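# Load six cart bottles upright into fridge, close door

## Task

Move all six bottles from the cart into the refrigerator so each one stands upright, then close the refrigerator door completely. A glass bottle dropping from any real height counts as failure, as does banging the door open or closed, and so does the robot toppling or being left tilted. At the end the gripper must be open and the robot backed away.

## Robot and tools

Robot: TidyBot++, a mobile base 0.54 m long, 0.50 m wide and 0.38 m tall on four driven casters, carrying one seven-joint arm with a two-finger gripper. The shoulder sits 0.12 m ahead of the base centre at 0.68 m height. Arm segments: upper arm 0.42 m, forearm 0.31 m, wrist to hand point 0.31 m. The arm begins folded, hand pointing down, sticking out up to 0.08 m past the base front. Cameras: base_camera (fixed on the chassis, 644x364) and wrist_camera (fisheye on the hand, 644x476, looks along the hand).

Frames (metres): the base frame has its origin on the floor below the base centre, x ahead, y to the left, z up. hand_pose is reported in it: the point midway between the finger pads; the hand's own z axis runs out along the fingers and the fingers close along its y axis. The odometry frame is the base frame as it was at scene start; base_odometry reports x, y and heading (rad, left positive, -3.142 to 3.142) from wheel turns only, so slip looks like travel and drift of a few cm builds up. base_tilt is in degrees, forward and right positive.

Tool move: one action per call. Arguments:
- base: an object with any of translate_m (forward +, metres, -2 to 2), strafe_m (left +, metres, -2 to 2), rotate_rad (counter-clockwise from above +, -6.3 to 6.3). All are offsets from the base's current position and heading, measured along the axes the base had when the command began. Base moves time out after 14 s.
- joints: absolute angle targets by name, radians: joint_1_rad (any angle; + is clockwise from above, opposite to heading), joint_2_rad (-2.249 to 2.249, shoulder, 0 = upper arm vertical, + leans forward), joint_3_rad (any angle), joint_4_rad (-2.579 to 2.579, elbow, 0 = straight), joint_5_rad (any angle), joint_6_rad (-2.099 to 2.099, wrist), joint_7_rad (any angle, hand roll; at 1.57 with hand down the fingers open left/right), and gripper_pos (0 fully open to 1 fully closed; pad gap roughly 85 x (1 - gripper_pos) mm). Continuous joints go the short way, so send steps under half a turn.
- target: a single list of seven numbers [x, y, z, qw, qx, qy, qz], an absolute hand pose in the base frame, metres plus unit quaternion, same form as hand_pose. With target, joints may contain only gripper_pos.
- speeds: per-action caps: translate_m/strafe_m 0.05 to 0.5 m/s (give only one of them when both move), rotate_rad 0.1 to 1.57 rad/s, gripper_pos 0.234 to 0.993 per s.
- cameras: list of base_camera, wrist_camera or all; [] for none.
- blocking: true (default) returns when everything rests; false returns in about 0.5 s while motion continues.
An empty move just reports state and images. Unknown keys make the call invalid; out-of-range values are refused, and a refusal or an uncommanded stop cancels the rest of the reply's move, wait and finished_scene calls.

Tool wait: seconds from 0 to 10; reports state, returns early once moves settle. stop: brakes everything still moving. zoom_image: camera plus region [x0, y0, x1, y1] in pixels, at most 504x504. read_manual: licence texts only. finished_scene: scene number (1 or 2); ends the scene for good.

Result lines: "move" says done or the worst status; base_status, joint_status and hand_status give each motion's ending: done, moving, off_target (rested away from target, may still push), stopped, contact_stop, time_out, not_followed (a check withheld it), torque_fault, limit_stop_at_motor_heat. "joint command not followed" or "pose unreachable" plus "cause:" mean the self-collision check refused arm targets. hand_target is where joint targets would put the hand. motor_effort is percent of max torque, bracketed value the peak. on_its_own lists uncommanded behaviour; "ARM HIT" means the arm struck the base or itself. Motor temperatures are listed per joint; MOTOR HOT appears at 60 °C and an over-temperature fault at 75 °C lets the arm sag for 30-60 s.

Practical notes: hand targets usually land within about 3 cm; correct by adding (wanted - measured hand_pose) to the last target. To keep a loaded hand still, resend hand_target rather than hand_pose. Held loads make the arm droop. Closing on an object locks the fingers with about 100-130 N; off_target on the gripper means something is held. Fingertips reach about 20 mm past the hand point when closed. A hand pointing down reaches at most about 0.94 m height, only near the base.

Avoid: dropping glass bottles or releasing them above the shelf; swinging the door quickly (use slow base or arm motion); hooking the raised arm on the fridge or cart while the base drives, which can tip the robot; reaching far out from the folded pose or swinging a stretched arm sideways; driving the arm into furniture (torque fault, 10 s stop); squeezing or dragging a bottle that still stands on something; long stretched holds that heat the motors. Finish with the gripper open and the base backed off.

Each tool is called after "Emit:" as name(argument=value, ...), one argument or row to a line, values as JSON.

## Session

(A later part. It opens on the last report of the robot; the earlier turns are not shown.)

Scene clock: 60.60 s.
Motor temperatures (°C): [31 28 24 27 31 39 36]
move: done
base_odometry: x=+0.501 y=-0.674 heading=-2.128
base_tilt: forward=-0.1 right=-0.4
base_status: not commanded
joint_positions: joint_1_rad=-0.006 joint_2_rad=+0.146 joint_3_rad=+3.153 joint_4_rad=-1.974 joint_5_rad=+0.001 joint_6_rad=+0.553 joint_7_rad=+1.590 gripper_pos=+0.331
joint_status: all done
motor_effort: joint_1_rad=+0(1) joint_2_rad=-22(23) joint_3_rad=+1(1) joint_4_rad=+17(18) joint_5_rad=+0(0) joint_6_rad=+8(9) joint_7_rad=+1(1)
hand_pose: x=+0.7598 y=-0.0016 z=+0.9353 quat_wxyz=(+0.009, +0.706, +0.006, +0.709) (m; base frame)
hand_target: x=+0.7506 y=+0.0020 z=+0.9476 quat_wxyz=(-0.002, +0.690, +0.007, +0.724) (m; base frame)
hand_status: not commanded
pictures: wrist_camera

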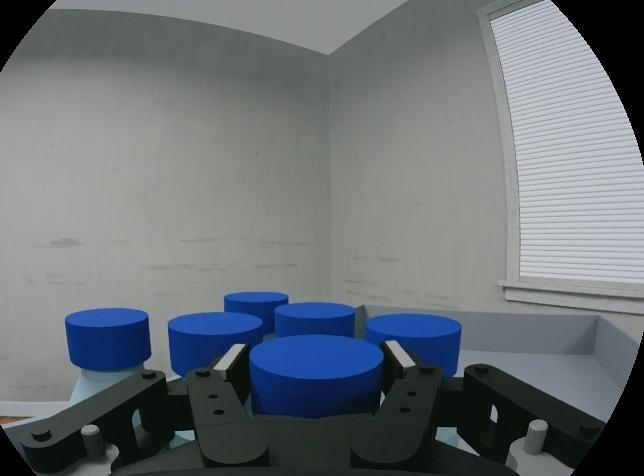

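Emit:
move(
  joints={"gripper_pos": 0.35},
  speeds={"gripper_pos": 0.234},
  cameras=[],
)

Emit:
move(
  joints={"gripper_pos": 0.365},
  speeds={"gripper_pos": 0.234},
  cameras=["wrist_camera"],
)

Emit:
zoom_image(
  camera="wrist_camera",
  region=[180, 280, 450, 430],
)

Scene clock: 61.33 s.
Motor temperatures (°C): [31 28 24 27 31 39 36]
move: done
base_odometry: x=+0.501 y=-0.674 heading=-2.128
base_tilt: forward=-0.1 right=-0.4
base_status: not commanded
joint_positions: joint_1_rad=-0.006 joint_2_rad=+0.146 joint_3_rad=+3.153 joint_4_rad=-1.974 joint_5_rad=+0.001 joint_6_rad=+0.553 joint_7_rad=+1.590 gripper_pos=+0.351
joint_status: all done
motor_effort: joint_1_rad=+0(1) joint_2_rad=-21(23) joint_3_rad=+0(1) joint_4_rad=+17(18) joint_5_rad=+0(0) joint_6_rad=+9(9) joint_7_rad=+1(1)
hand_pose: x=+0.7598 y=-0.0016 z=+0.9353 quat_wxyz=(+0.009, +0.706, +0.006, +0.709) (m; base frame)
hand_target: x=+0.7506 y=+0.0020 z=+0.9476 quat_wxyz=(-0.002, +0.690, +0.007, +0.724) (m; base frame)
hand_status: not commanded
pictures: none
No camera images: "cameras" was empty.

Scene clock: 61.67 s.
Motor temperatures (°C): [31 28 24 27 31 39 36]
move: done
base_odometry: x=+0.501 y=-0.674 heading=-2.128
base_tilt: forward=-0.1 right=-0.4
base_status: not commanded
joint_positions: joint_1_rad=-0.006 joint_2_rad=+0.146 joint_3_rad=+3.153 joint_4_rad=-1.974 joint_5_rad=+0.001 joint_6_rad=+0.553 joint_7_rad=+1.590 gripper_pos=+0.363
joint_status: all done
motor_effort: joint_1_rad=+0(0) joint_2_rad=-21(23) joint_3_rad=+0(1) joint_4_rad=+18(18) joint_5_rad=+0(0) joint_6_rad=+9(9) joint_7_rad=+1(1)
hand_pose: x=+0.7598 y=-0.0016 z=+0.9353 quat_wxyz=(+0.009, +0.706, +0.006, +0.709) (m; base frame)
hand_target: x=+0.7506 y=+0.0020 z=+0.9476 quat_wxyz=(-0.002, +0.690, +0.007, +0.724) (m; base frame)
hand_status: not commanded
pictures: wrist_camera

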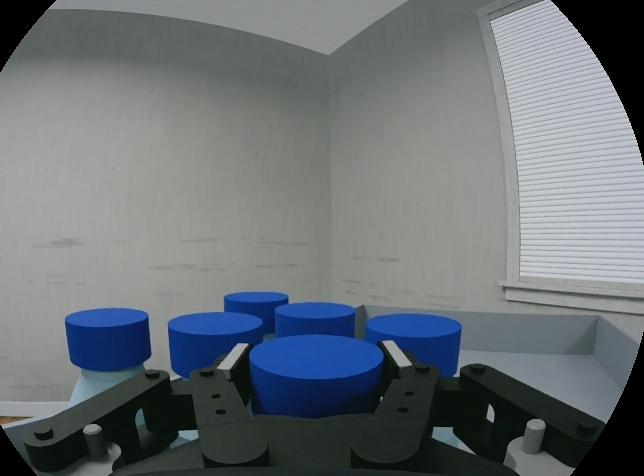

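Scaled by 1.867.

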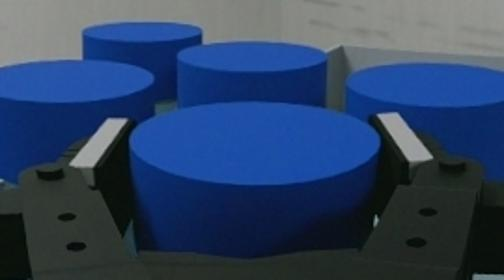

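Emit:
move(
  joints={"gripper_pos": 0.385},
  speeds={"gripper_pos": 0.234},
  cameras=["wrist_camera"],
)

Emit:
zoom_image(
  camera="wrist_camera",
  region=[180, 280, 450, 430],
)

Scene clock: 62.30 s.
Motor temperatures (°C): [31 28 24 27 31 39 36]
move: done
base_odometry: x=+0.501 y=-0.674 heading=-2.128
base_tilt: forward=-0.1 right=-0.5
base_status: not commanded
joint_positions: joint_1_rad=-0.006 joint_2_rad=+0.146 joint_3_rad=+3.153 joint_4_rad=-1.974 joint_5_rad=+0.001 joint_6_rad=+0.553 joint_7_rad=+1.590 gripper_pos=+0.383
joint_status: all done
motor_effort: joint_1_rad=+0(1) joint_2_rad=-21(22) joint_3_rad=+0(1) joint_4_rad=+17(18) joint_5_rad=+0(0) joint_6_rad=+9(9) joint_7_rad=+1(1)
hand_pose: x=+0.7598 y=-0.0016 z=+0.9353 quat_wxyz=(+0.009, +0.706, +0.006, +0.709) (m; base frame)
hand_target: x=+0.7506 y=+0.0020 z=+0.9476 quat_wxyz=(-0.002, +0.690, +0.007, +0.724) (m; base frame)
hand_status: not commanded
pictures: wrist_camera

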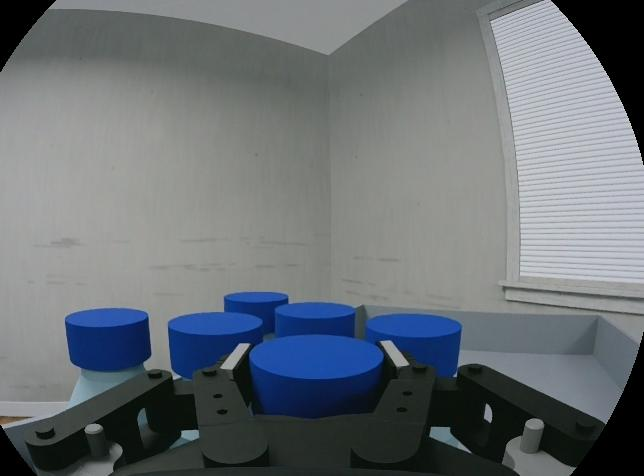

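Scaled by 1.867.

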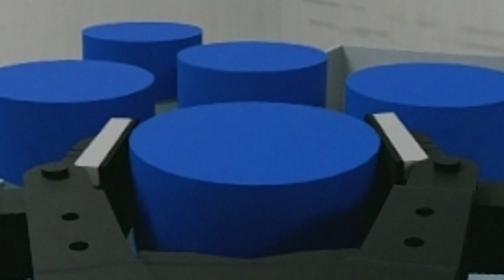

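Emit:
move(
  joints={"gripper_pos": 0.41},
  speeds={"gripper_pos": 0.234},
  cameras=["wrist_camera"],
)

Emit:
zoom_image(
  camera="wrist_camera",
  region=[180, 280, 450, 430],
)

Scene clock: 63.03 s.
Motor temperatures (°C): [31 28 24 27 31 39 36]
move: done
base_odometry: x=+0.501 y=-0.674 heading=-2.128
base_tilt: forward=-0.1 right=-0.5
base_status: not commanded
joint_positions: joint_1_rad=-0.006 joint_2_rad=+0.146 joint_3_rad=+3.153 joint_4_rad=-1.974 joint_5_rad=+0.001 joint_6_rad=+0.553 joint_7_rad=+1.590 gripper_pos=+0.404
joint_status: all done
motor_effort: joint_1_rad=+0(2) joint_2_rad=-22(22) joint_3_rad=+0(1) joint_4_rad=+17(18) joint_5_rad=+0(1) joint_6_rad=+8(9) joint_7_rad=+1(2)
hand_pose: x=+0.7598 y=-0.0016 z=+0.9354 quat_wxyz=(+0.009, +0.706, +0.006, +0.709) (m; base frame)
hand_target: x=+0.7506 y=+0.0020 z=+0.9476 quat_wxyz=(-0.002, +0.690, +0.007, +0.724) (m; base frame)
hand_status: not commanded
pictures: wrist_camera

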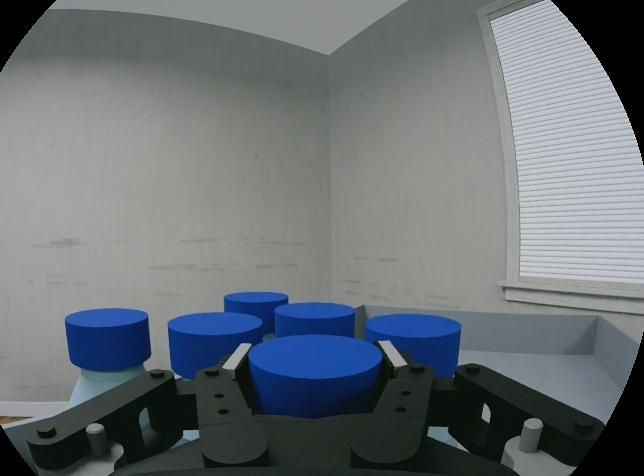

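Scaled by 1.867.

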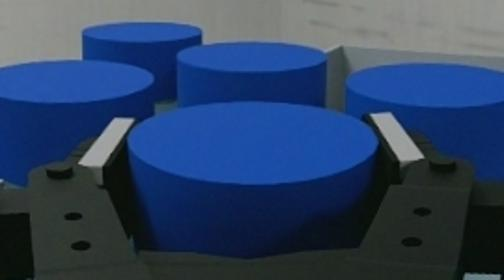

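Emit:
move(
  joints={"gripper_pos": 0.425},
  speeds={"gripper_pos": 0.234},
  cameras=[],
)

Emit:
move(
  joints={"joint_2_rad": 0.06, "joint_4_rad": -1.92, "joint_6_rad": 0.44},
  cameras=["wrist_camera"],
)

Scene clock: 64.57 s.
Motor temperatures (°C): [31 28 24 27 31 39 36]
move: done
base_odometry: x=+0.501 y=-0.674 heading=-2.128
base_tilt: forward=-0.1 right=-0.4
base_status: not commanded
joint_positions: joint_1_rad=-0.006 joint_2_rad=+0.146 joint_3_rad=+3.153 joint_4_rad=-1.974 joint_5_rad=+0.001 joint_6_rad=+0.553 joint_7_rad=+1.590 gripper_pos=+0.413
joint_status: all done
motor_effort: joint_1_rad=+0(0) joint_2_rad=-20(21) joint_3_rad=+1(1) joint_4_rad=+17(17) joint_5_rad=+0(1) joint_6_rad=+8(8) joint_7_rad=+1(2)
hand_pose: x=+0.7598 y=-0.0016 z=+0.9354 quat_wxyz=(+0.009, +0.706, +0.006, +0.709) (m; base frame)
hand_target: x=+0.7506 y=+0.0020 z=+0.9476 quat_wxyz=(-0.002, +0.690, +0.007, +0.724) (m; base frame)
hand_status: not commanded
pictures: none
No camera images: "cameras" was empty.

Scene clock: 65.43 s.
Motor temperatures (°C): [31 28 24 27 31 39 36]
move: done
base_odometry: x=+0.501 y=-0.674 heading=-2.128
base_tilt: forward=-0.1 right=-0.5
base_status: not commanded
joint_positions: joint_1_rad=-0.006 joint_2_rad=+0.112 joint_3_rad=+3.153 joint_4_rad=-1.953 joint_5_rad=+0.001 joint_6_rad=+0.451 joint_7_rad=+1.590 gripper_pos=+0.415
joint_status: all done
motor_effort: joint_1_rad=+0(0) joint_2_rad=-24(25) joint_3_rad=+1(1) joint_4_rad=+21(21) joint_5_rad=+0(0) joint_6_rad=+11(13) joint_7_rad=+1(2)
hand_pose: x=+0.7539 y=-0.0018 z=+0.9371 quat_wxyz=(+0.009, +0.722, +0.006, +0.691) (m; base frame)
hand_target: x=+0.7439 y=+0.0000 z=+0.9862 quat_wxyz=(+0.001, +0.696, +0.005, +0.718) (m; base frame)
hand_status: not commanded
pictures: wrist_camera

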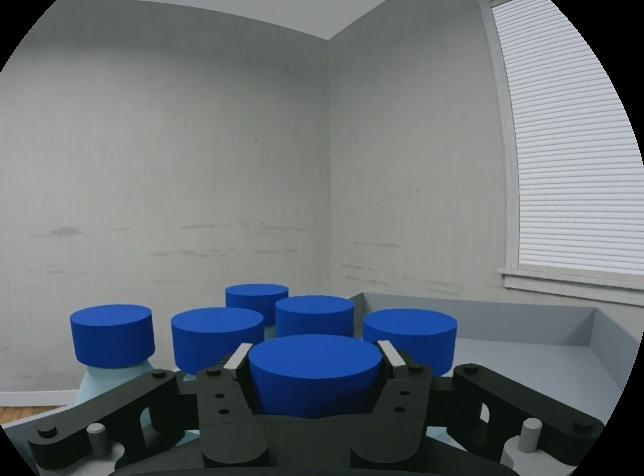

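Emit:
move(
  joints={"joint_2_rad": -0.01, "joint_4_rad": -1.8, "joint_6_rad": 0.36},
  cameras=["wrist_camera"],
)

Scene clock: 67.27 s.
Motor temperatures (°C): [31 28 24 27 31 39 36]
move: done
base_odometry: x=+0.501 y=-0.674 heading=-2.128
base_tilt: forward=-0.1 right=-0.4
base_status: not commanded
joint_positions: joint_1_rad=-0.006 joint_2_rad=+0.041 joint_3_rad=+3.153 joint_4_rad=-1.852 joint_5_rad=+0.001 joint_6_rad=+0.370 joint_7_rad=+1.590 gripper_pos=+0.415
joint_status: all done
motor_effort: joint_1_rad=+0(1) joint_2_rad=-25(29) joint_3_rad=+1(1) joint_4_rad=+23(25) joint_5_rad=+0(0) joint_6_rad=+13(14) joint_7_rad=+1(1)
hand_pose: x=+0.7454 y=-0.0020 z=+1.0177 quat_wxyz=(+0.009, +0.690, +0.005, +0.724) (m; base frame)
hand_target: x=+0.7300 y=-0.0010 z=+1.0778 quat_wxyz=(+0.003, +0.656, +0.005, +0.755) (m; base frame)
hand_status: not commanded
pictures: wrist_camera

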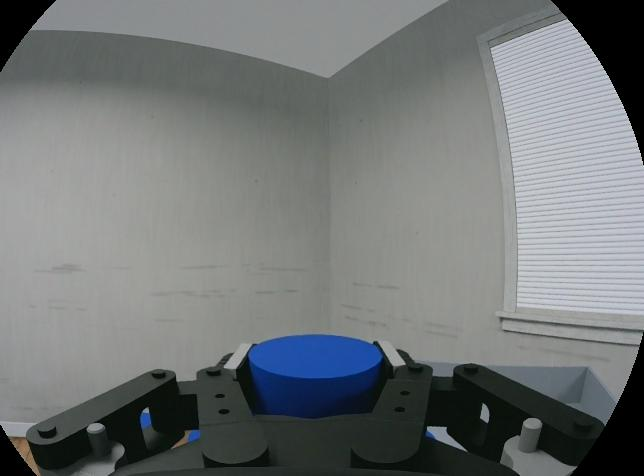

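Emit:
move(
  joints={"joint_2_rad": -0.04, "joint_4_rad": -1.36, "joint_6_rad": -0.14},
  cameras=["wrist_camera"],
)

Scene clock: 69.67 s.
Motor temperatures (°C): [31 28 24 27 31 39 36]
move: done
base_odometry: x=+0.501 y=-0.674 heading=-2.128
base_tilt: forward=+0.0 right=-0.4
base_status: not commanded
joint_positions: joint_1_rad=-0.006 joint_2_rad=+0.016 joint_3_rad=+3.153 joint_4_rad=-1.418 joint_5_rad=+0.001 joint_6_rad=-0.123 joint_7_rad=+1.590 gripper_pos=+0.415
joint_status: all done
motor_effort: joint_1_rad=+0(0) joint_2_rad=-25(27) joint_3_rad=+1(1) joint_4_rad=+24(26) joint_5_rad=+0(0) joint_6_rad=+13(14) joint_7_rad=+1(1)
hand_pose: x=+0.7484 y=-0.0022 z=+1.1497 quat_wxyz=(+0.009, +0.702, +0.005, +0.712) (m; base frame)
hand_target: x=+0.7162 y=-0.0075 z=+1.2147 quat_wxyz=(+0.010, +0.667, -0.003, +0.745) (m; base frame)
hand_status: not commanded
pictures: wrist_camera

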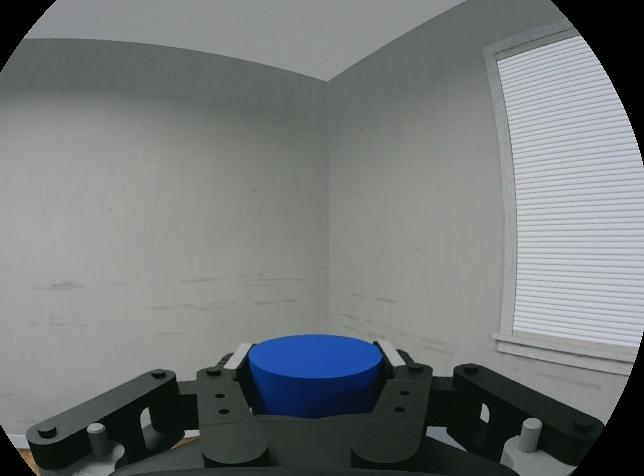

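Emit:
move(
  base={"translate_m": -0.108, "strafe_m": 0.109, "rotate_rad": 2.128},
  speeds={"rotate_rad": 1.0},
)

Scene clock: 74.87 s.
Motor temperatures (°C): [31 29 24 28 31 39 36]
move: done
base_odometry: x=+0.651 y=-0.640 heading=+0.000
base_tilt: forward=-0.1 right=-0.4
base_status: done
joint_positions: joint_1_rad=-0.006 joint_2_rad=-0.009 joint_3_rad=+3.146 joint_4_rad=-1.408 joint_5_rad=+0.004 joint_6_rad=-0.136 joint_7_rad=+1.590 gripper_pos=+0.415
joint_status: not commanded
motor_effort: joint_1_rad=+0(10) joint_2_rad=-24(27) joint_3_rad=+0(8) joint_4_rad=+24(30) joint_5_rad=+0(2) joint_6_rad=+13(17) joint_7_rad=+1(2)
hand_pose: x=+0.7363 y=+0.0021 z=+1.1671 quat_wxyz=(+0.008, +0.694, +0.008, +0.719) (m; base frame)
hand_target: x=+0.7162 y=-0.0075 z=+1.2147 quat_wxyz=(+0.010, +0.667, -0.003, +0.745) (m; base frame)
hand_status: not commanded
pictures: base_camera, wrist_camera

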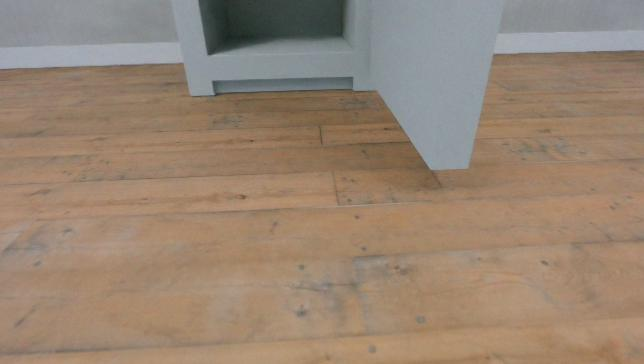

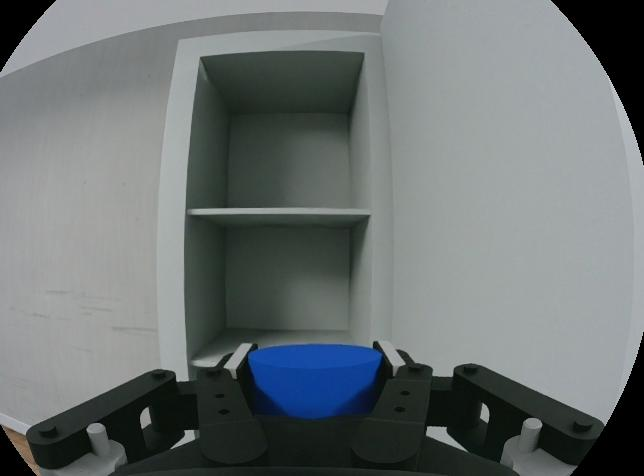

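Emit:
move(
  base={"translate_m": 0.4, "strafe_m": 0.1},
)

Scene clock: 79.97 s.
Motor temperatures (°C): [31 29 24 28 31 39 36]
move: done
base_odometry: x=+1.051 y=-0.540 heading=+0.001
base_tilt: forward=-0.1 right=-0.4
base_status: done
joint_positions: joint_1_rad=-0.006 joint_2_rad=+0.002 joint_3_rad=+3.146 joint_4_rad=-1.408 joint_5_rad=+0.004 joint_6_rad=-0.136 joint_7_rad=+1.590 gripper_pos=+0.415
joint_status: not commanded
motor_effort: joint_1_rad=+0(1) joint_2_rad=-23(28) joint_3_rad=+0(1) joint_4_rad=+24(25) joint_5_rad=+0(0) joint_6_rad=+13(13) joint_7_rad=+1(1)
hand_pose: x=+0.7416 y=+0.0021 z=+1.1603 quat_wxyz=(+0.008, +0.698, +0.008, +0.716) (m; base frame)
hand_target: x=+0.7162 y=-0.0075 z=+1.2147 quat_wxyz=(+0.010, +0.667, -0.003, +0.745) (m; base frame)
hand_status: not commanded
pictures: base_camera, wrist_camera

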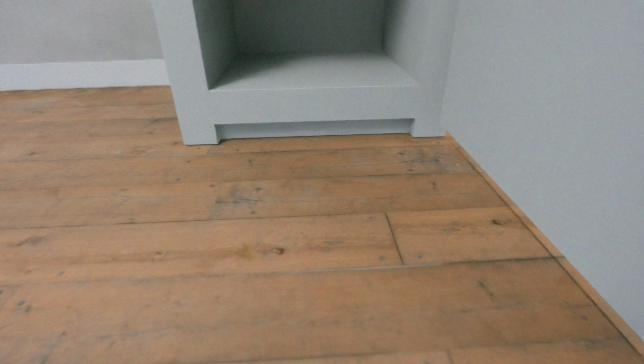

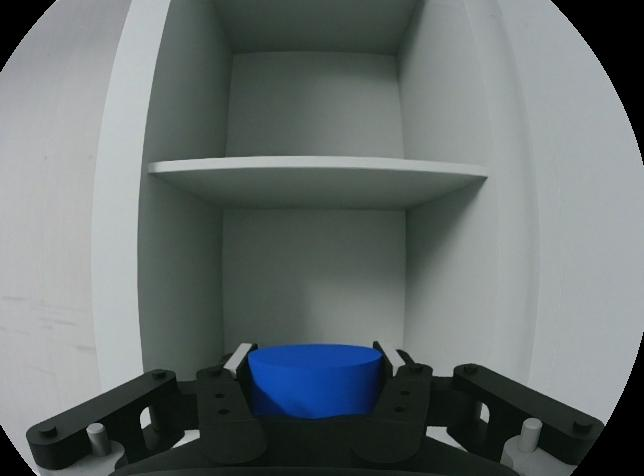

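Emit:
zoom_image(
  camera="wrist_camera",
  region=[80, 320, 300, 470],
)

Scaled by 2.291.

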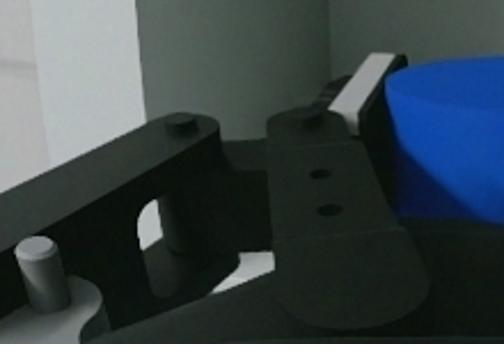

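Emit:
move(
  base={"translate_m": 0.4, "strafe_m": -0.013},
)

Scene clock: 84.17 s.
Motor temperatures (°C): [31 29 24 28 31 39 36]
move: done
base_odometry: x=+1.451 y=-0.552 heading=+0.001
base_tilt: forward=+0.0 right=-0.5
base_status: done
joint_positions: joint_1_rad=-0.006 joint_2_rad=+0.006 joint_3_rad=+3.146 joint_4_rad=-1.408 joint_5_rad=+0.004 joint_6_rad=-0.136 joint_7_rad=+1.590 gripper_pos=+0.415
joint_status: not commanded
motor_effort: joint_1_rad=+0(1) joint_2_rad=-24(28) joint_3_rad=+0(1) joint_4_rad=+24(25) joint_5_rad=+0(0) joint_6_rad=+12(13) joint_7_rad=+1(1)
hand_pose: x=+0.7435 y=+0.0022 z=+1.1578 quat_wxyz=(+0.008, +0.700, +0.008, +0.714) (m; base frame)
hand_target: x=+0.7162 y=-0.0075 z=+1.2147 quat_wxyz=(+0.010, +0.667, -0.003, +0.745) (m; base frame)
hand_status: not commanded
pictures: base_camera, wrist_camera

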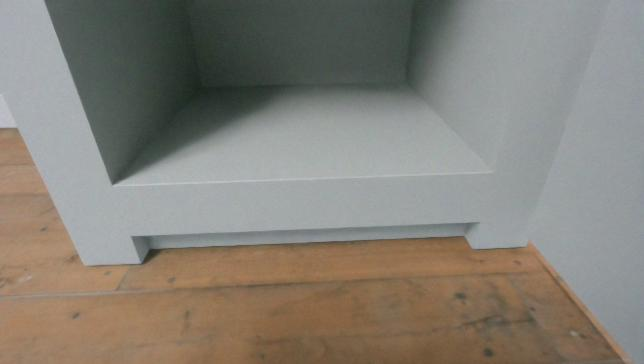

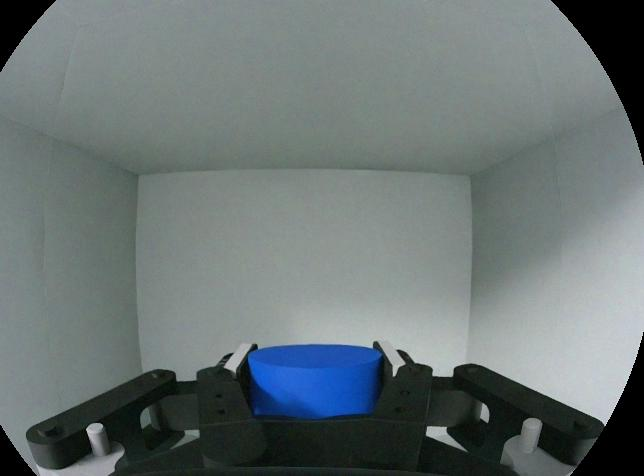

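Emit:
move(
)

Scene clock: 86.43 s.
Motor temperatures (°C): [31 29 24 28 31 39 36]
base_odometry: x=+1.451 y=-0.552 heading=+0.001
base_tilt: forward=-0.1 right=-0.5
base_status: done
joint_positions: joint_1_rad=-0.006 joint_2_rad=+0.006 joint_3_rad=+3.146 joint_4_rad=-1.408 joint_5_rad=+0.004 joint_6_rad=-0.136 joint_7_rad=+1.590 gripper_pos=+0.415
joint_status: not commanded
motor_effort: joint_1_rad=-1(1) joint_2_rad=-23(28) joint_3_rad=+1(1) joint_4_rad=+24(25) joint_5_rad=+0(0) joint_6_rad=+13(13) joint_7_rad=+1(1)
hand_pose: x=+0.7435 y=+0.0022 z=+1.1578 quat_wxyz=(+0.008, +0.700, +0.008, +0.714) (m; base frame)
hand_target: x=+0.7162 y=-0.0075 z=+1.2147 quat_wxyz=(+0.010, +0.667, -0.003, +0.745) (m; base frame)
hand_status: not commanded
pictures: base_camera, wrist_camera

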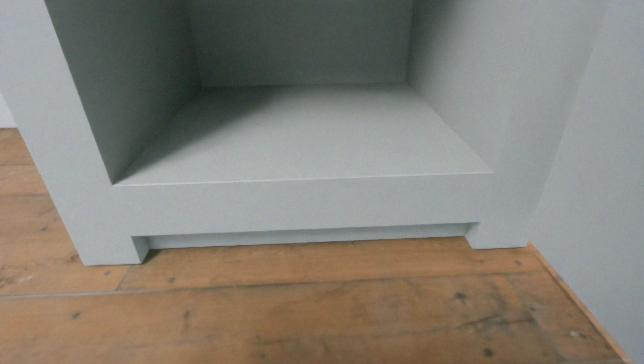

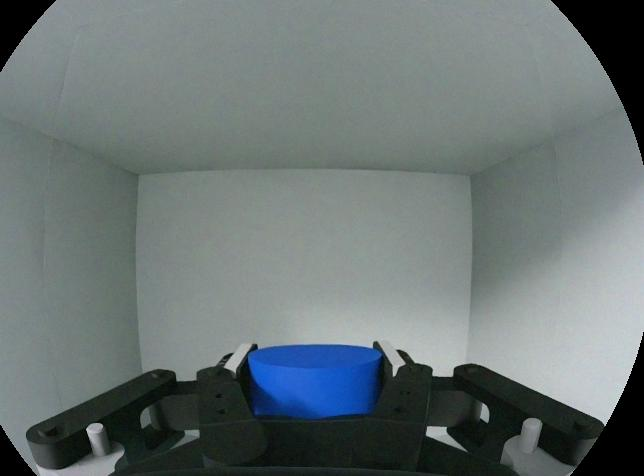

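Emit:
move(
  base={"translate_m": 0.155},
  speeds={"translate_m": 0.2},
  cameras=["wrist_camera"],
)

Emit:
move(
  joints={"joint_2_rad": 0.03, "joint_4_rad": -1.49, "joint_6_rad": -0.05},
  cameras=["wrist_camera"],
)

Scene clock: 88.33 s.
Motor temperatures (°C): [31 29 24 28 31 39 36]
move: done
base_odometry: x=+1.606 y=-0.552 heading=+0.002
base_tilt: forward=-0.1 right=-0.5
base_status: done
joint_positions: joint_1_rad=-0.006 joint_2_rad=+0.004 joint_3_rad=+3.146 joint_4_rad=-1.408 joint_5_rad=+0.004 joint_6_rad=-0.136 joint_7_rad=+1.590 gripper_pos=+0.415
joint_status: not commanded
motor_effort: joint_1_rad=+0(2) joint_2_rad=-24(27) joint_3_rad=+0(2) joint_4_rad=+24(25) joint_5_rad=+0(0) joint_6_rad=+13(13) joint_7_rad=+1(1)
hand_pose: x=+0.7421 y=+0.0021 z=+1.1596 quat_wxyz=(+0.008, +0.699, +0.008, +0.715) (m; base frame)
hand_target: x=+0.7162 y=-0.0075 z=+1.2147 quat_wxyz=(+0.010, +0.667, -0.003, +0.745) (m; base frame)
hand_status: not commanded
pictures: wrist_camera

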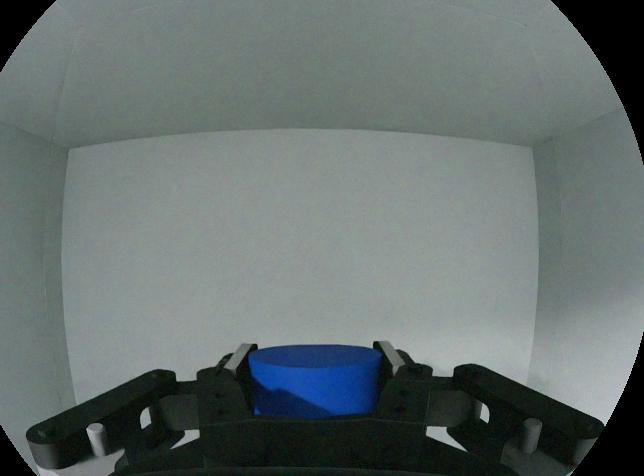

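Scene clock: 89.47 s.
Motor temperatures (°C): [31 29 24 28 31 39 36]
move: done
base_odometry: x=+1.606 y=-0.552 heading=+0.002
base_tilt: forward=-0.1 right=-0.5
base_status: not commanded
joint_positions: joint_1_rad=-0.006 joint_2_rad=+0.065 joint_3_rad=+3.146 joint_4_rad=-1.486 joint_5_rad=+0.004 joint_6_rad=-0.124 joint_7_rad=+1.590 gripper_pos=+0.415
joint_status: all done
motor_effort: joint_1_rad=+0(1) joint_2_rad=-26(29) joint_3_rad=+1(1) joint_4_rad=+24(26) joint_5_rad=+0(0) joint_6_rad=+13(14) joint_7_rad=+1(1)
hand_pose: x=+0.7705 y=+0.0023 z=+1.0755 quat_wxyz=(+0.007, +0.743, +0.009, +0.669) (m; base frame)
hand_target: x=+0.7570 y=-0.0064 z=+1.1186 quat_wxyz=(+0.009, +0.707, -0.001, +0.707) (m; base frame)
hand_status: not commanded
pictures: wrist_camera

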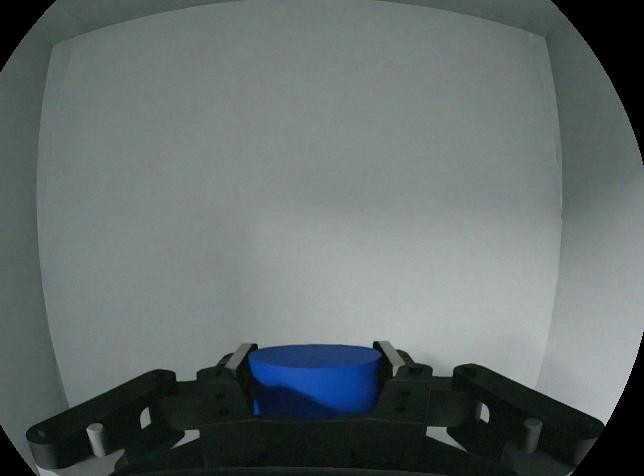

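Emit:
move(
  joints={"joint_6_rad": 0.06},
  cameras=["wrist_camera"],
)

Scene clock: 90.57 s.
Motor temperatures (°C): [31 29 24 28 31 39 36]
move: done
base_odometry: x=+1.606 y=-0.552 heading=+0.002
base_tilt: forward=-0.1 right=-0.5
base_status: not commanded
joint_positions: joint_1_rad=-0.006 joint_2_rad=+0.065 joint_3_rad=+3.146 joint_4_rad=-1.490 joint_5_rad=+0.004 joint_6_rad=-0.013 joint_7_rad=+1.590 gripper_pos=+0.415
joint_status: all done
motor_effort: joint_1_rad=+0(0) joint_2_rad=-26(28) joint_3_rad=+0(1) joint_4_rad=+24(27) joint_5_rad=+0(0) joint_6_rad=+13(14) joint_7_rad=+1(1)
hand_pose: x=+0.7721 y=+0.0025 z=+1.1076 quat_wxyz=(+0.008, +0.706, +0.009, +0.708) (m; base frame)
hand_target: x=+0.7551 y=-0.0049 z=+1.1527 quat_wxyz=(+0.008, +0.667, +0.001, +0.745) (m; base frame)
hand_status: not commanded
pictures: wrist_camera

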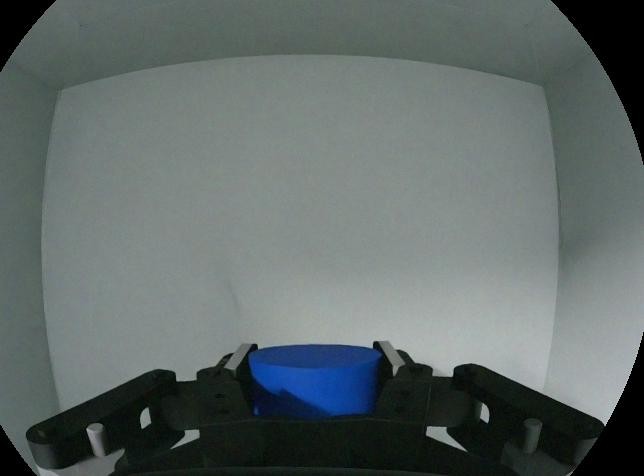

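Emit:
move(
  joints={"joint_2_rad": 0.032, "joint_4_rad": -1.56, "joint_6_rad": 0.126},
  cameras=["wrist_camera"],
)

Emit:
move(
  joints={"joint_2_rad": 0.033, "joint_4_rad": -1.59, "joint_6_rad": 0.157},
  cameras=["wrist_camera"],
)

Scene clock: 92.47 s.
Motor temperatures (°C): [31 29 24 28 31 39 36]
move: done
base_odometry: x=+1.606 y=-0.552 heading=+0.002
base_tilt: forward=-0.1 right=-0.4
base_status: not commanded
joint_positions: joint_1_rad=-0.006 joint_2_rad=+0.066 joint_3_rad=+3.146 joint_4_rad=-1.552 joint_5_rad=+0.004 joint_6_rad=+0.035 joint_7_rad=+1.590 gripper_pos=+0.415
joint_status: all done
motor_effort: joint_1_rad=+0(0) joint_2_rad=-26(27) joint_3_rad=+1(1) joint_4_rad=+23(26) joint_5_rad=+0(0) joint_6_rad=+13(14) joint_7_rad=+1(1)
hand_pose: x=+0.7720 y=+0.0025 z=+1.0829 quat_wxyz=(+0.007, +0.711, +0.009, +0.703) (m; base frame)
hand_target: x=+0.7565 y=-0.0041 z=+1.1282 quat_wxyz=(+0.007, +0.669, +0.002, +0.743) (m; base frame)
hand_status: not commanded
pictures: wrist_camera

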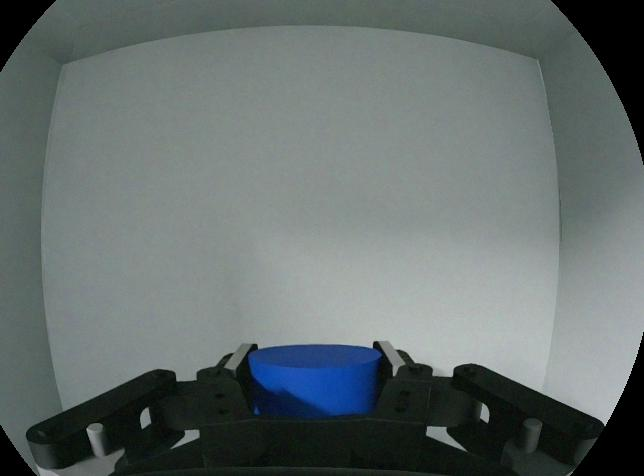

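Scene clock: 93.13 s.
Motor temperatures (°C): [31 29 24 28 31 39 36]
move: done
base_odometry: x=+1.606 y=-0.552 heading=+0.002
base_tilt: forward=-0.1 right=-0.5
base_status: not commanded
joint_positions: joint_1_rad=-0.006 joint_2_rad=+0.066 joint_3_rad=+3.146 joint_4_rad=-1.580 joint_5_rad=+0.004 joint_6_rad=+0.066 joint_7_rad=+1.590 gripper_pos=+0.415
joint_status: all done
motor_effort: joint_1_rad=+0(1) joint_2_rad=-26(27) joint_3_rad=+1(1) joint_4_rad=+25(26) joint_5_rad=+0(0) joint_6_rad=+12(13) joint_7_rad=+1(1)
hand_pose: x=+0.7715 y=+0.0026 z=+1.0752 quat_wxyz=(+0.007, +0.710, +0.009, +0.704) (m; base frame)
hand_target: x=+0.7565 y=-0.0037 z=+1.1184 quat_wxyz=(+0.006, +0.669, +0.002, +0.743) (m; base frame)
hand_status: not commanded
pictures: wrist_camera

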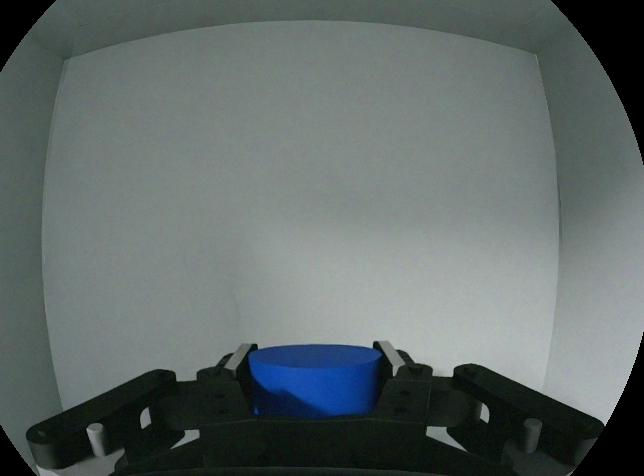

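Emit:
move(
  joints={"joint_2_rad": 0.034, "joint_4_rad": -1.608, "joint_6_rad": 0.174},
  cameras=[],
)

Emit:
move(
  joints={"joint_2_rad": 0.035, "joint_4_rad": -1.626, "joint_6_rad": 0.191},
  cameras=["wrist_camera"],
)

Scene clock: 94.20 s.
Motor temperatures (°C): [31 29 24 28 31 39 36]
move: done
base_odometry: x=+1.606 y=-0.552 heading=+0.002
base_tilt: forward=-0.1 right=-0.5
base_status: not commanded
joint_positions: joint_1_rad=-0.006 joint_2_rad=+0.066 joint_3_rad=+3.146 joint_4_rad=-1.597 joint_5_rad=+0.004 joint_6_rad=+0.083 joint_7_rad=+1.590 gripper_pos=+0.415
joint_status: all done
motor_effort: joint_1_rad=+0(0) joint_2_rad=-26(27) joint_3_rad=+0(1) joint_4_rad=+24(26) joint_5_rad=+0(0) joint_6_rad=+12(13) joint_7_rad=+1(1)
hand_pose: x=+0.7711 y=+0.0026 z=+1.0700 quat_wxyz=(+0.007, +0.710, +0.009, +0.704) (m; base frame)
hand_target: x=+0.7567 y=-0.0035 z=+1.1118 quat_wxyz=(+0.006, +0.670, +0.003, +0.742) (m; base frame)
hand_status: not commanded
pictures: none
No camera images: "cameras" was empty.

Scene clock: 94.77 s.
Motor temperatures (°C): [31 29 24 28 31 39 36]
move: done
base_odometry: x=+1.606 y=-0.552 heading=+0.002
base_tilt: forward=-0.1 right=-0.5
base_status: not commanded
joint_positions: joint_1_rad=-0.006 joint_2_rad=+0.066 joint_3_rad=+3.146 joint_4_rad=-1.612 joint_5_rad=+0.004 joint_6_rad=+0.103 joint_7_rad=+1.590 gripper_pos=+0.415
joint_status: all done
motor_effort: joint_1_rad=+0(0) joint_2_rad=-26(27) joint_3_rad=+0(1) joint_4_rad=+24(25) joint_5_rad=+0(0) joint_6_rad=+12(13) joint_7_rad=+1(1)
hand_pose: x=+0.7706 y=+0.0026 z=+1.0667 quat_wxyz=(+0.007, +0.709, +0.009, +0.706) (m; base frame)
hand_target: x=+0.7566 y=-0.0033 z=+1.1053 quat_wxyz=(+0.006, +0.671, +0.003, +0.742) (m; base frame)
hand_status: not commanded
pictures: wrist_camera

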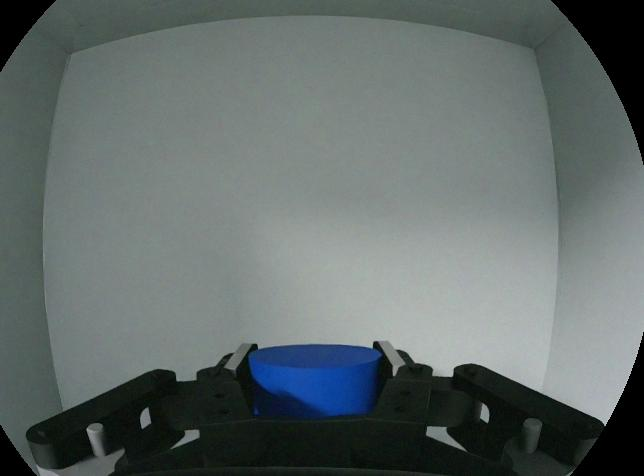

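Emit:
move(
  joints={"joint_2_rad": 0.036, "joint_4_rad": -1.64, "joint_6_rad": 0.204},
  cameras=[],
)

Emit:
move(
  joints={"joint_2_rad": 0.037, "joint_4_rad": -1.654, "joint_6_rad": 0.217},
  cameras=["wrist_camera"],
)

Scene clock: 95.70 s.
Motor temperatures (°C): [31 29 24 28 31 39 36]
move: done
base_odometry: x=+1.606 y=-0.552 heading=+0.002
base_tilt: forward=-0.1 right=-0.4
base_status: not commanded
joint_positions: joint_1_rad=-0.006 joint_2_rad=+0.066 joint_3_rad=+3.146 joint_4_rad=-1.621 joint_5_rad=+0.004 joint_6_rad=+0.121 joint_7_rad=+1.590 gripper_pos=+0.415
joint_status: all done
motor_effort: joint_1_rad=+0(1) joint_2_rad=-25(26) joint_3_rad=+1(1) joint_4_rad=+23(24) joint_5_rad=+0(0) joint_6_rad=+11(13) joint_7_rad=+1(1)
hand_pose: x=+0.7703 y=+0.0026 z=+1.0665 quat_wxyz=(+0.007, +0.705, +0.009, +0.709) (m; base frame)
hand_target: x=+0.7567 y=-0.0031 z=+1.0999 quat_wxyz=(+0.005, +0.671, +0.003, +0.741) (m; base frame)
hand_status: not commanded
pictures: none
No camera images: "cameras" was empty.

Scene clock: 96.23 s.
Motor temperatures (°C): [31 29 24 28 31 39 36]
move: done
base_odometry: x=+1.606 y=-0.552 heading=+0.002
base_tilt: forward=-0.1 right=-0.4
base_status: not commanded
joint_positions: joint_1_rad=-0.006 joint_2_rad=+0.066 joint_3_rad=+3.146 joint_4_rad=-1.631 joint_5_rad=+0.004 joint_6_rad=+0.140 joint_7_rad=+1.590 gripper_pos=+0.415
joint_status: all done
motor_effort: joint_1_rad=+0(1) joint_2_rad=-23(25) joint_3_rad=+0(1) joint_4_rad=+22(23) joint_5_rad=+0(0) joint_6_rad=+11(12) joint_7_rad=+1(1)
hand_pose: x=+0.7699 y=+0.0026 z=+1.0664 quat_wxyz=(+0.007, +0.702, +0.009, +0.712) (m; base frame)
hand_target: x=+0.7566 y=-0.0029 z=+1.0946 quat_wxyz=(+0.005, +0.672, +0.003, +0.740) (m; base frame)
hand_status: not commanded
pictures: wrist_camera

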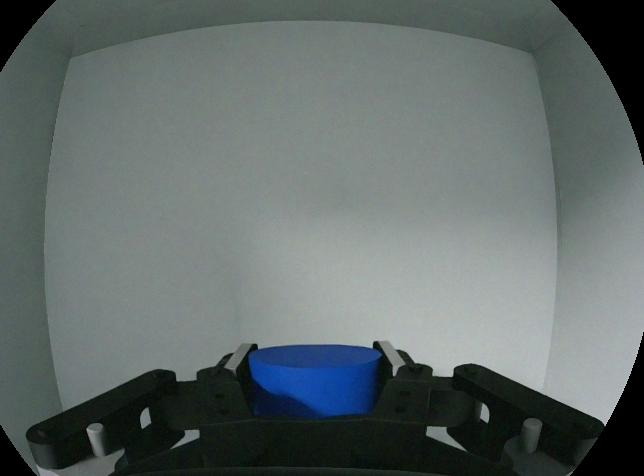

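Emit:
move(
  joints={"joint_2_rad": 0.042, "joint_4_rad": -1.662, "joint_6_rad": 0.205},
  cameras=[],
)

Emit:
move(
  joints={"gripper_pos": 0.35},
  speeds={"gripper_pos": 0.234},
  cameras=["wrist_camera"],
)

Scene clock: 97.17 s.
Motor temperatures (°C): [31 29 24 28 31 39 36]
move: done
base_odometry: x=+1.606 y=-0.552 heading=+0.002
base_tilt: forward=-0.1 right=-0.5
base_status: not commanded
joint_positions: joint_1_rad=-0.006 joint_2_rad=+0.066 joint_3_rad=+3.146 joint_4_rad=-1.632 joint_5_rad=+0.004 joint_6_rad=+0.141 joint_7_rad=+1.590 gripper_pos=+0.415
joint_status: all done
motor_effort: joint_1_rad=+0(1) joint_2_rad=-22(23) joint_3_rad=+1(1) joint_4_rad=+20(22) joint_5_rad=+0(0) joint_6_rad=+9(11) joint_7_rad=+1(1)
hand_pose: x=+0.7698 y=+0.0026 z=+1.0661 quat_wxyz=(+0.007, +0.702, +0.009, +0.712) (m; base frame)
hand_target: x=+0.7589 y=-0.0031 z=+1.0827 quat_wxyz=(+0.005, +0.681, +0.003, +0.732) (m; base frame)
hand_status: not commanded
pictures: none
No camera images: "cameras" was empty.

Scene clock: 97.83 s.
Motor temperatures (°C): [31 29 24 28 31 39 36]
move: done
base_odometry: x=+1.606 y=-0.552 heading=+0.002
base_tilt: forward=-0.1 right=-0.4
base_status: not commanded
joint_positions: joint_1_rad=-0.006 joint_2_rad=+0.065 joint_3_rad=+3.146 joint_4_rad=-1.632 joint_5_rad=+0.004 joint_6_rad=+0.145 joint_7_rad=+1.590 gripper_pos=+0.351
joint_status: all done
motor_effort: joint_1_rad=-1(2) joint_2_rad=-22(23) joint_3_rad=-1(1) joint_4_rad=+20(21) joint_5_rad=+1(1) joint_6_rad=+9(10) joint_7_rad=+1(1)
hand_pose: x=+0.7697 y=+0.0024 z=+1.0677 quat_wxyz=(+0.008, +0.700, +0.009, +0.714) (m; base frame)
hand_target: x=+0.7589 y=-0.0031 z=+1.0827 quat_wxyz=(+0.005, +0.681, +0.003, +0.732) (m; base frame)
hand_status: not commanded
pictures: wrist_camera

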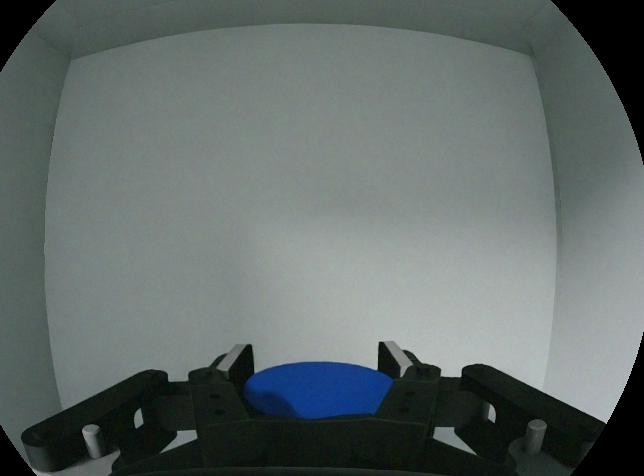

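Emit:
move(
  joints={"gripper_pos": 0.1},
  speeds={"gripper_pos": 0.4},
  cameras=["wrist_camera"],
)

Emit:
move(
  base={"translate_m": -0.15},
  speeds={"translate_m": 0.15},
  cameras=["wrist_camera"],
)

Scene clock: 99.37 s.
Motor temperatures (°C): [31 29 24 28 31 39 36]
move: done
base_odometry: x=+1.606 y=-0.552 heading=+0.002
base_tilt: forward=-0.1 right=-0.4
base_status: not commanded
joint_positions: joint_1_rad=-0.006 joint_2_rad=+0.065 joint_3_rad=+3.146 joint_4_rad=-1.632 joint_5_rad=+0.004 joint_6_rad=+0.145 joint_7_rad=+1.590 gripper_pos=+0.100
joint_status: all done
motor_effort: joint_1_rad=+0(1) joint_2_rad=-21(23) joint_3_rad=+1(1) joint_4_rad=+19(20) joint_5_rad=+0(0) joint_6_rad=+8(9) joint_7_rad=+1(1)
hand_pose: x=+0.7697 y=+0.0024 z=+1.0677 quat_wxyz=(+0.008, +0.700, +0.009, +0.714) (m; base frame)
hand_target: x=+0.7589 y=-0.0031 z=+1.0827 quat_wxyz=(+0.005, +0.681, +0.003, +0.732) (m; base frame)
hand_status: not commanded
pictures: wrist_camera

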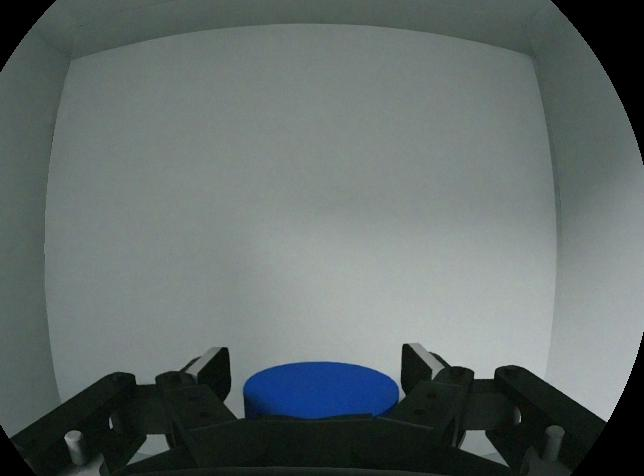

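Scene clock: 101.03 s.
Motor temperatures (°C): [31 29 24 28 31 39 36]
move: done
base_odometry: x=+1.456 y=-0.553 heading=+0.003
base_tilt: forward=-0.1 right=-0.5
base_status: done
joint_positions: joint_1_rad=-0.006 joint_2_rad=+0.059 joint_3_rad=+3.146 joint_4_rad=-1.632 joint_5_rad=+0.004 joint_6_rad=+0.146 joint_7_rad=+1.590 gripper_pos=+0.100
joint_status: not commanded
motor_effort: joint_1_rad=+0(1) joint_2_rad=-21(25) joint_3_rad=+1(1) joint_4_rad=+19(21) joint_5_rad=+0(0) joint_6_rad=+8(9) joint_7_rad=+1(1)
hand_pose: x=+0.7672 y=+0.0023 z=+1.0722 quat_wxyz=(+0.008, +0.698, +0.009, +0.716) (m; base frame)
hand_target: x=+0.7589 y=-0.0031 z=+1.0827 quat_wxyz=(+0.005, +0.681, +0.003, +0.732) (m; base frame)
hand_status: not commanded
pictures: wrist_camera

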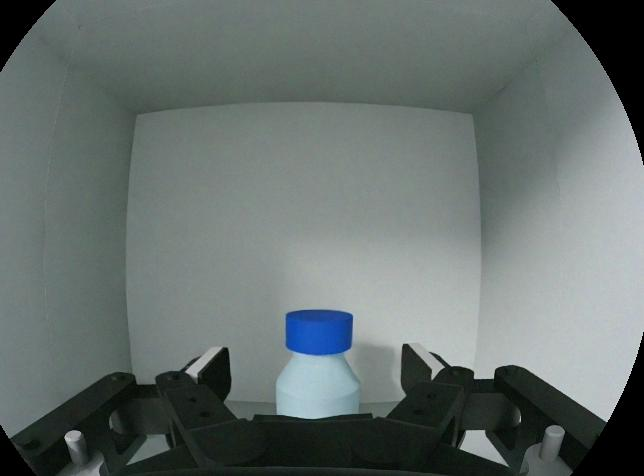

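Emit:
move(
  base={"translate_m": -0.5},
  joints={"gripper_pos": 0.0},
  cameras=["wrist_camera"],
)

Emit:
move(
  base={"translate_m": -0.378, "strafe_m": 0.099, "rotate_rad": -2.131},
  cameras=["wrist_camera"],
)

Scene clock: 105.50 s.
Motor temperatures (°C): [31 29 24 28 31 39 36]
move: done
base_odometry: x=+0.956 y=-0.554 heading=+0.003
base_tilt: forward=-0.1 right=-0.5
base_status: done
joint_positions: joint_1_rad=-0.006 joint_2_rad=+0.051 joint_3_rad=+3.146 joint_4_rad=-1.632 joint_5_rad=+0.004 joint_6_rad=+0.148 joint_7_rad=+1.590 gripper_pos=+0.000
joint_status: all done
motor_effort: joint_1_rad=+0(1) joint_2_rad=-21(25) joint_3_rad=+0(1) joint_4_rad=+20(21) joint_5_rad=+0(0) joint_6_rad=+9(9) joint_7_rad=+1(1)
hand_pose: x=+0.7641 y=+0.0023 z=+1.0779 quat_wxyz=(+0.008, +0.694, +0.008, +0.720) (m; base frame)
hand_target: x=+0.7589 y=-0.0031 z=+1.0827 quat_wxyz=(+0.005, +0.681, +0.003, +0.732) (m; base frame)
hand_status: not commanded
pictures: wrist_camera

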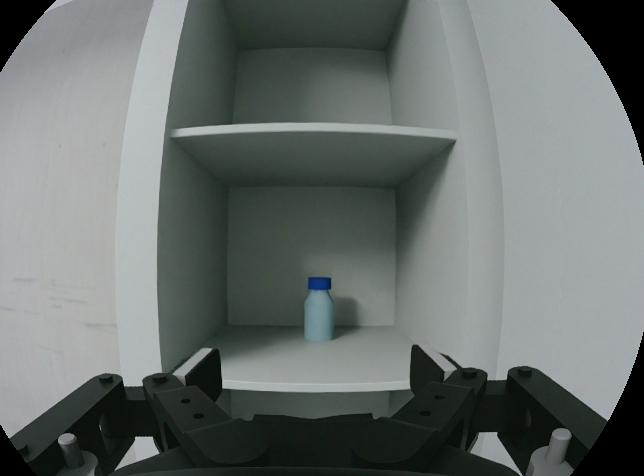

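Scene clock: 108.47 s.
Motor temperatures (°C): [31 29 24 28 31 39 36]
move: done
base_odometry: x=+0.578 y=-0.456 heading=-2.128
base_tilt: forward=-0.1 right=-0.4
base_status: done
joint_positions: joint_1_rad=+0.008 joint_2_rad=+0.065 joint_3_rad=+3.161 joint_4_rad=-1.641 joint_5_rad=+0.022 joint_6_rad=+0.154 joint_7_rad=+1.589 gripper_pos=+0.000
joint_status: not commanded
motor_effort: joint_1_rad=+0(41) joint_2_rad=-22(28) joint_3_rad=+1(39) joint_4_rad=+19(22) joint_5_rad=+0(5) joint_6_rad=+9(10) joint_7_rad=+1(2)
hand_pose: x=+0.7692 y=-0.0151 z=+1.0651 quat_wxyz=(+0.023, +0.700, +0.006, +0.713) (m; base frame)
hand_target: x=+0.7589 y=-0.0031 z=+1.0827 quat_wxyz=(+0.005, +0.681, +0.003, +0.732) (m; base frame)
hand_status: not commanded
pictures: wrist_camera

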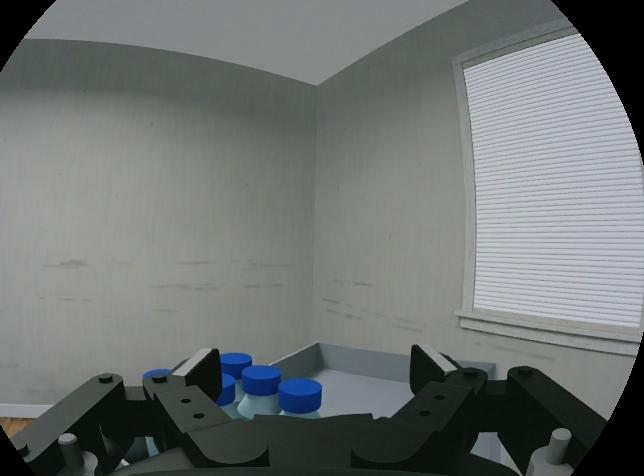

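Emit:
move(
  base={"strafe_m": 0.018},
  joints={"joint_1_rad": 0.0, "joint_2_rad": 0.13, "joint_3_rad": 3.153, "joint_4_rad": -2.0, "joint_5_rad": 0.042, "joint_6_rad": 0.605, "joint_7_rad": 1.53},
  cameras=["wrist_camera"],
)

Scene clock: 112.30 s.
Motor temperatures (°C): [31 29 24 28 31 39 36]
move: done
base_odometry: x=+0.593 y=-0.466 heading=-2.129
base_tilt: forward=-0.1 right=-0.5
base_status: done
joint_positions: joint_1_rad=+0.002 joint_2_rad=+0.129 joint_3_rad=+3.159 joint_4_rad=-1.968 joint_5_rad=+0.022 joint_6_rad=+0.541 joint_7_rad=+1.589 gripper_pos=+0.000
joint_status: all done
motor_effort: joint_1_rad=+0(3) joint_2_rad=-22(24) joint_3_rad=+1(3) joint_4_rad=+17(20) joint_5_rad=+0(1) joint_6_rad=+9(10) joint_7_rad=+1(2)
hand_pose: x=+0.7563 y=-0.0066 z=+0.9460 quat_wxyz=(+0.017, +0.702, +0.011, +0.712) (m; base frame)
hand_target: x=+0.7511 y=+0.0020 z=+0.9463 quat_wxyz=(-0.006, +0.691, +0.003, +0.723) (m; base frame)
hand_status: not commanded
pictures: wrist_camera

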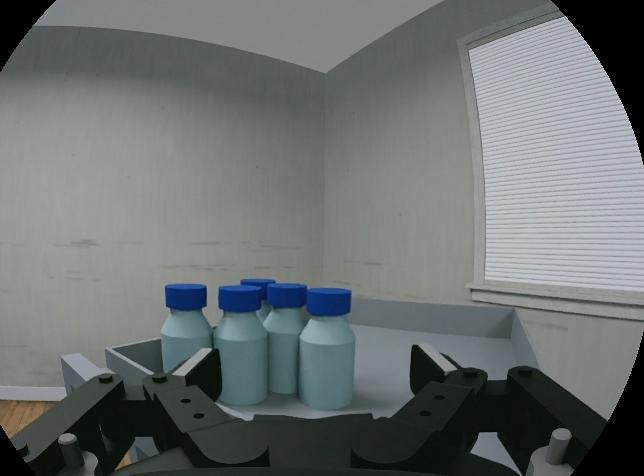

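Emit:
move(
  base={"translate_m": 0.2, "strafe_m": -0.008},
  joints={"joint_2_rad": 0.145},
  cameras=["wrist_camera"],
)

Scene clock: 115.07 s.
Motor temperatures (°C): [31 29 24 28 31 39 36]
move: done
base_odometry: x=+0.481 y=-0.631 heading=-2.128
base_tilt: forward=-0.1 right=-0.5
base_status: done
joint_positions: joint_1_rad=+0.002 joint_2_rad=+0.152 joint_3_rad=+3.159 joint_4_rad=-1.970 joint_5_rad=+0.022 joint_6_rad=+0.547 joint_7_rad=+1.589 gripper_pos=+0.000
joint_status: all done
motor_effort: joint_1_rad=+0(2) joint_2_rad=-22(25) joint_3_rad=+0(2) joint_4_rad=+17(19) joint_5_rad=+0(0) joint_6_rad=+8(9) joint_7_rad=+1(1)
hand_pose: x=+0.7620 y=-0.0065 z=+0.9321 quat_wxyz=(+0.016, +0.708, +0.011, +0.706) (m; base frame)
hand_target: x=+0.7550 y=+0.0020 z=+0.9368 quat_wxyz=(-0.006, +0.696, +0.003, +0.718) (m; base frame)
hand_status: not commanded
pictures: wrist_camera

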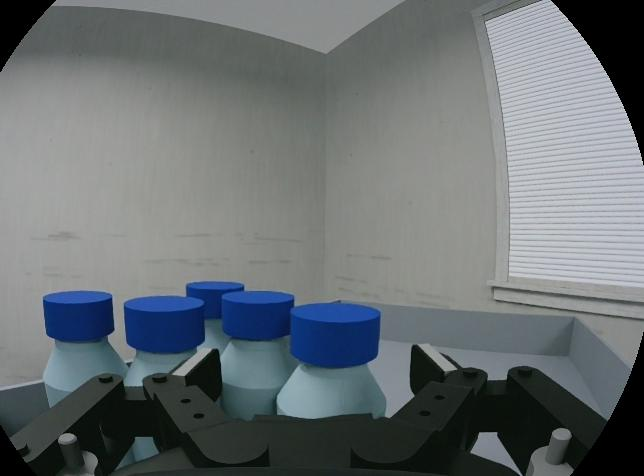

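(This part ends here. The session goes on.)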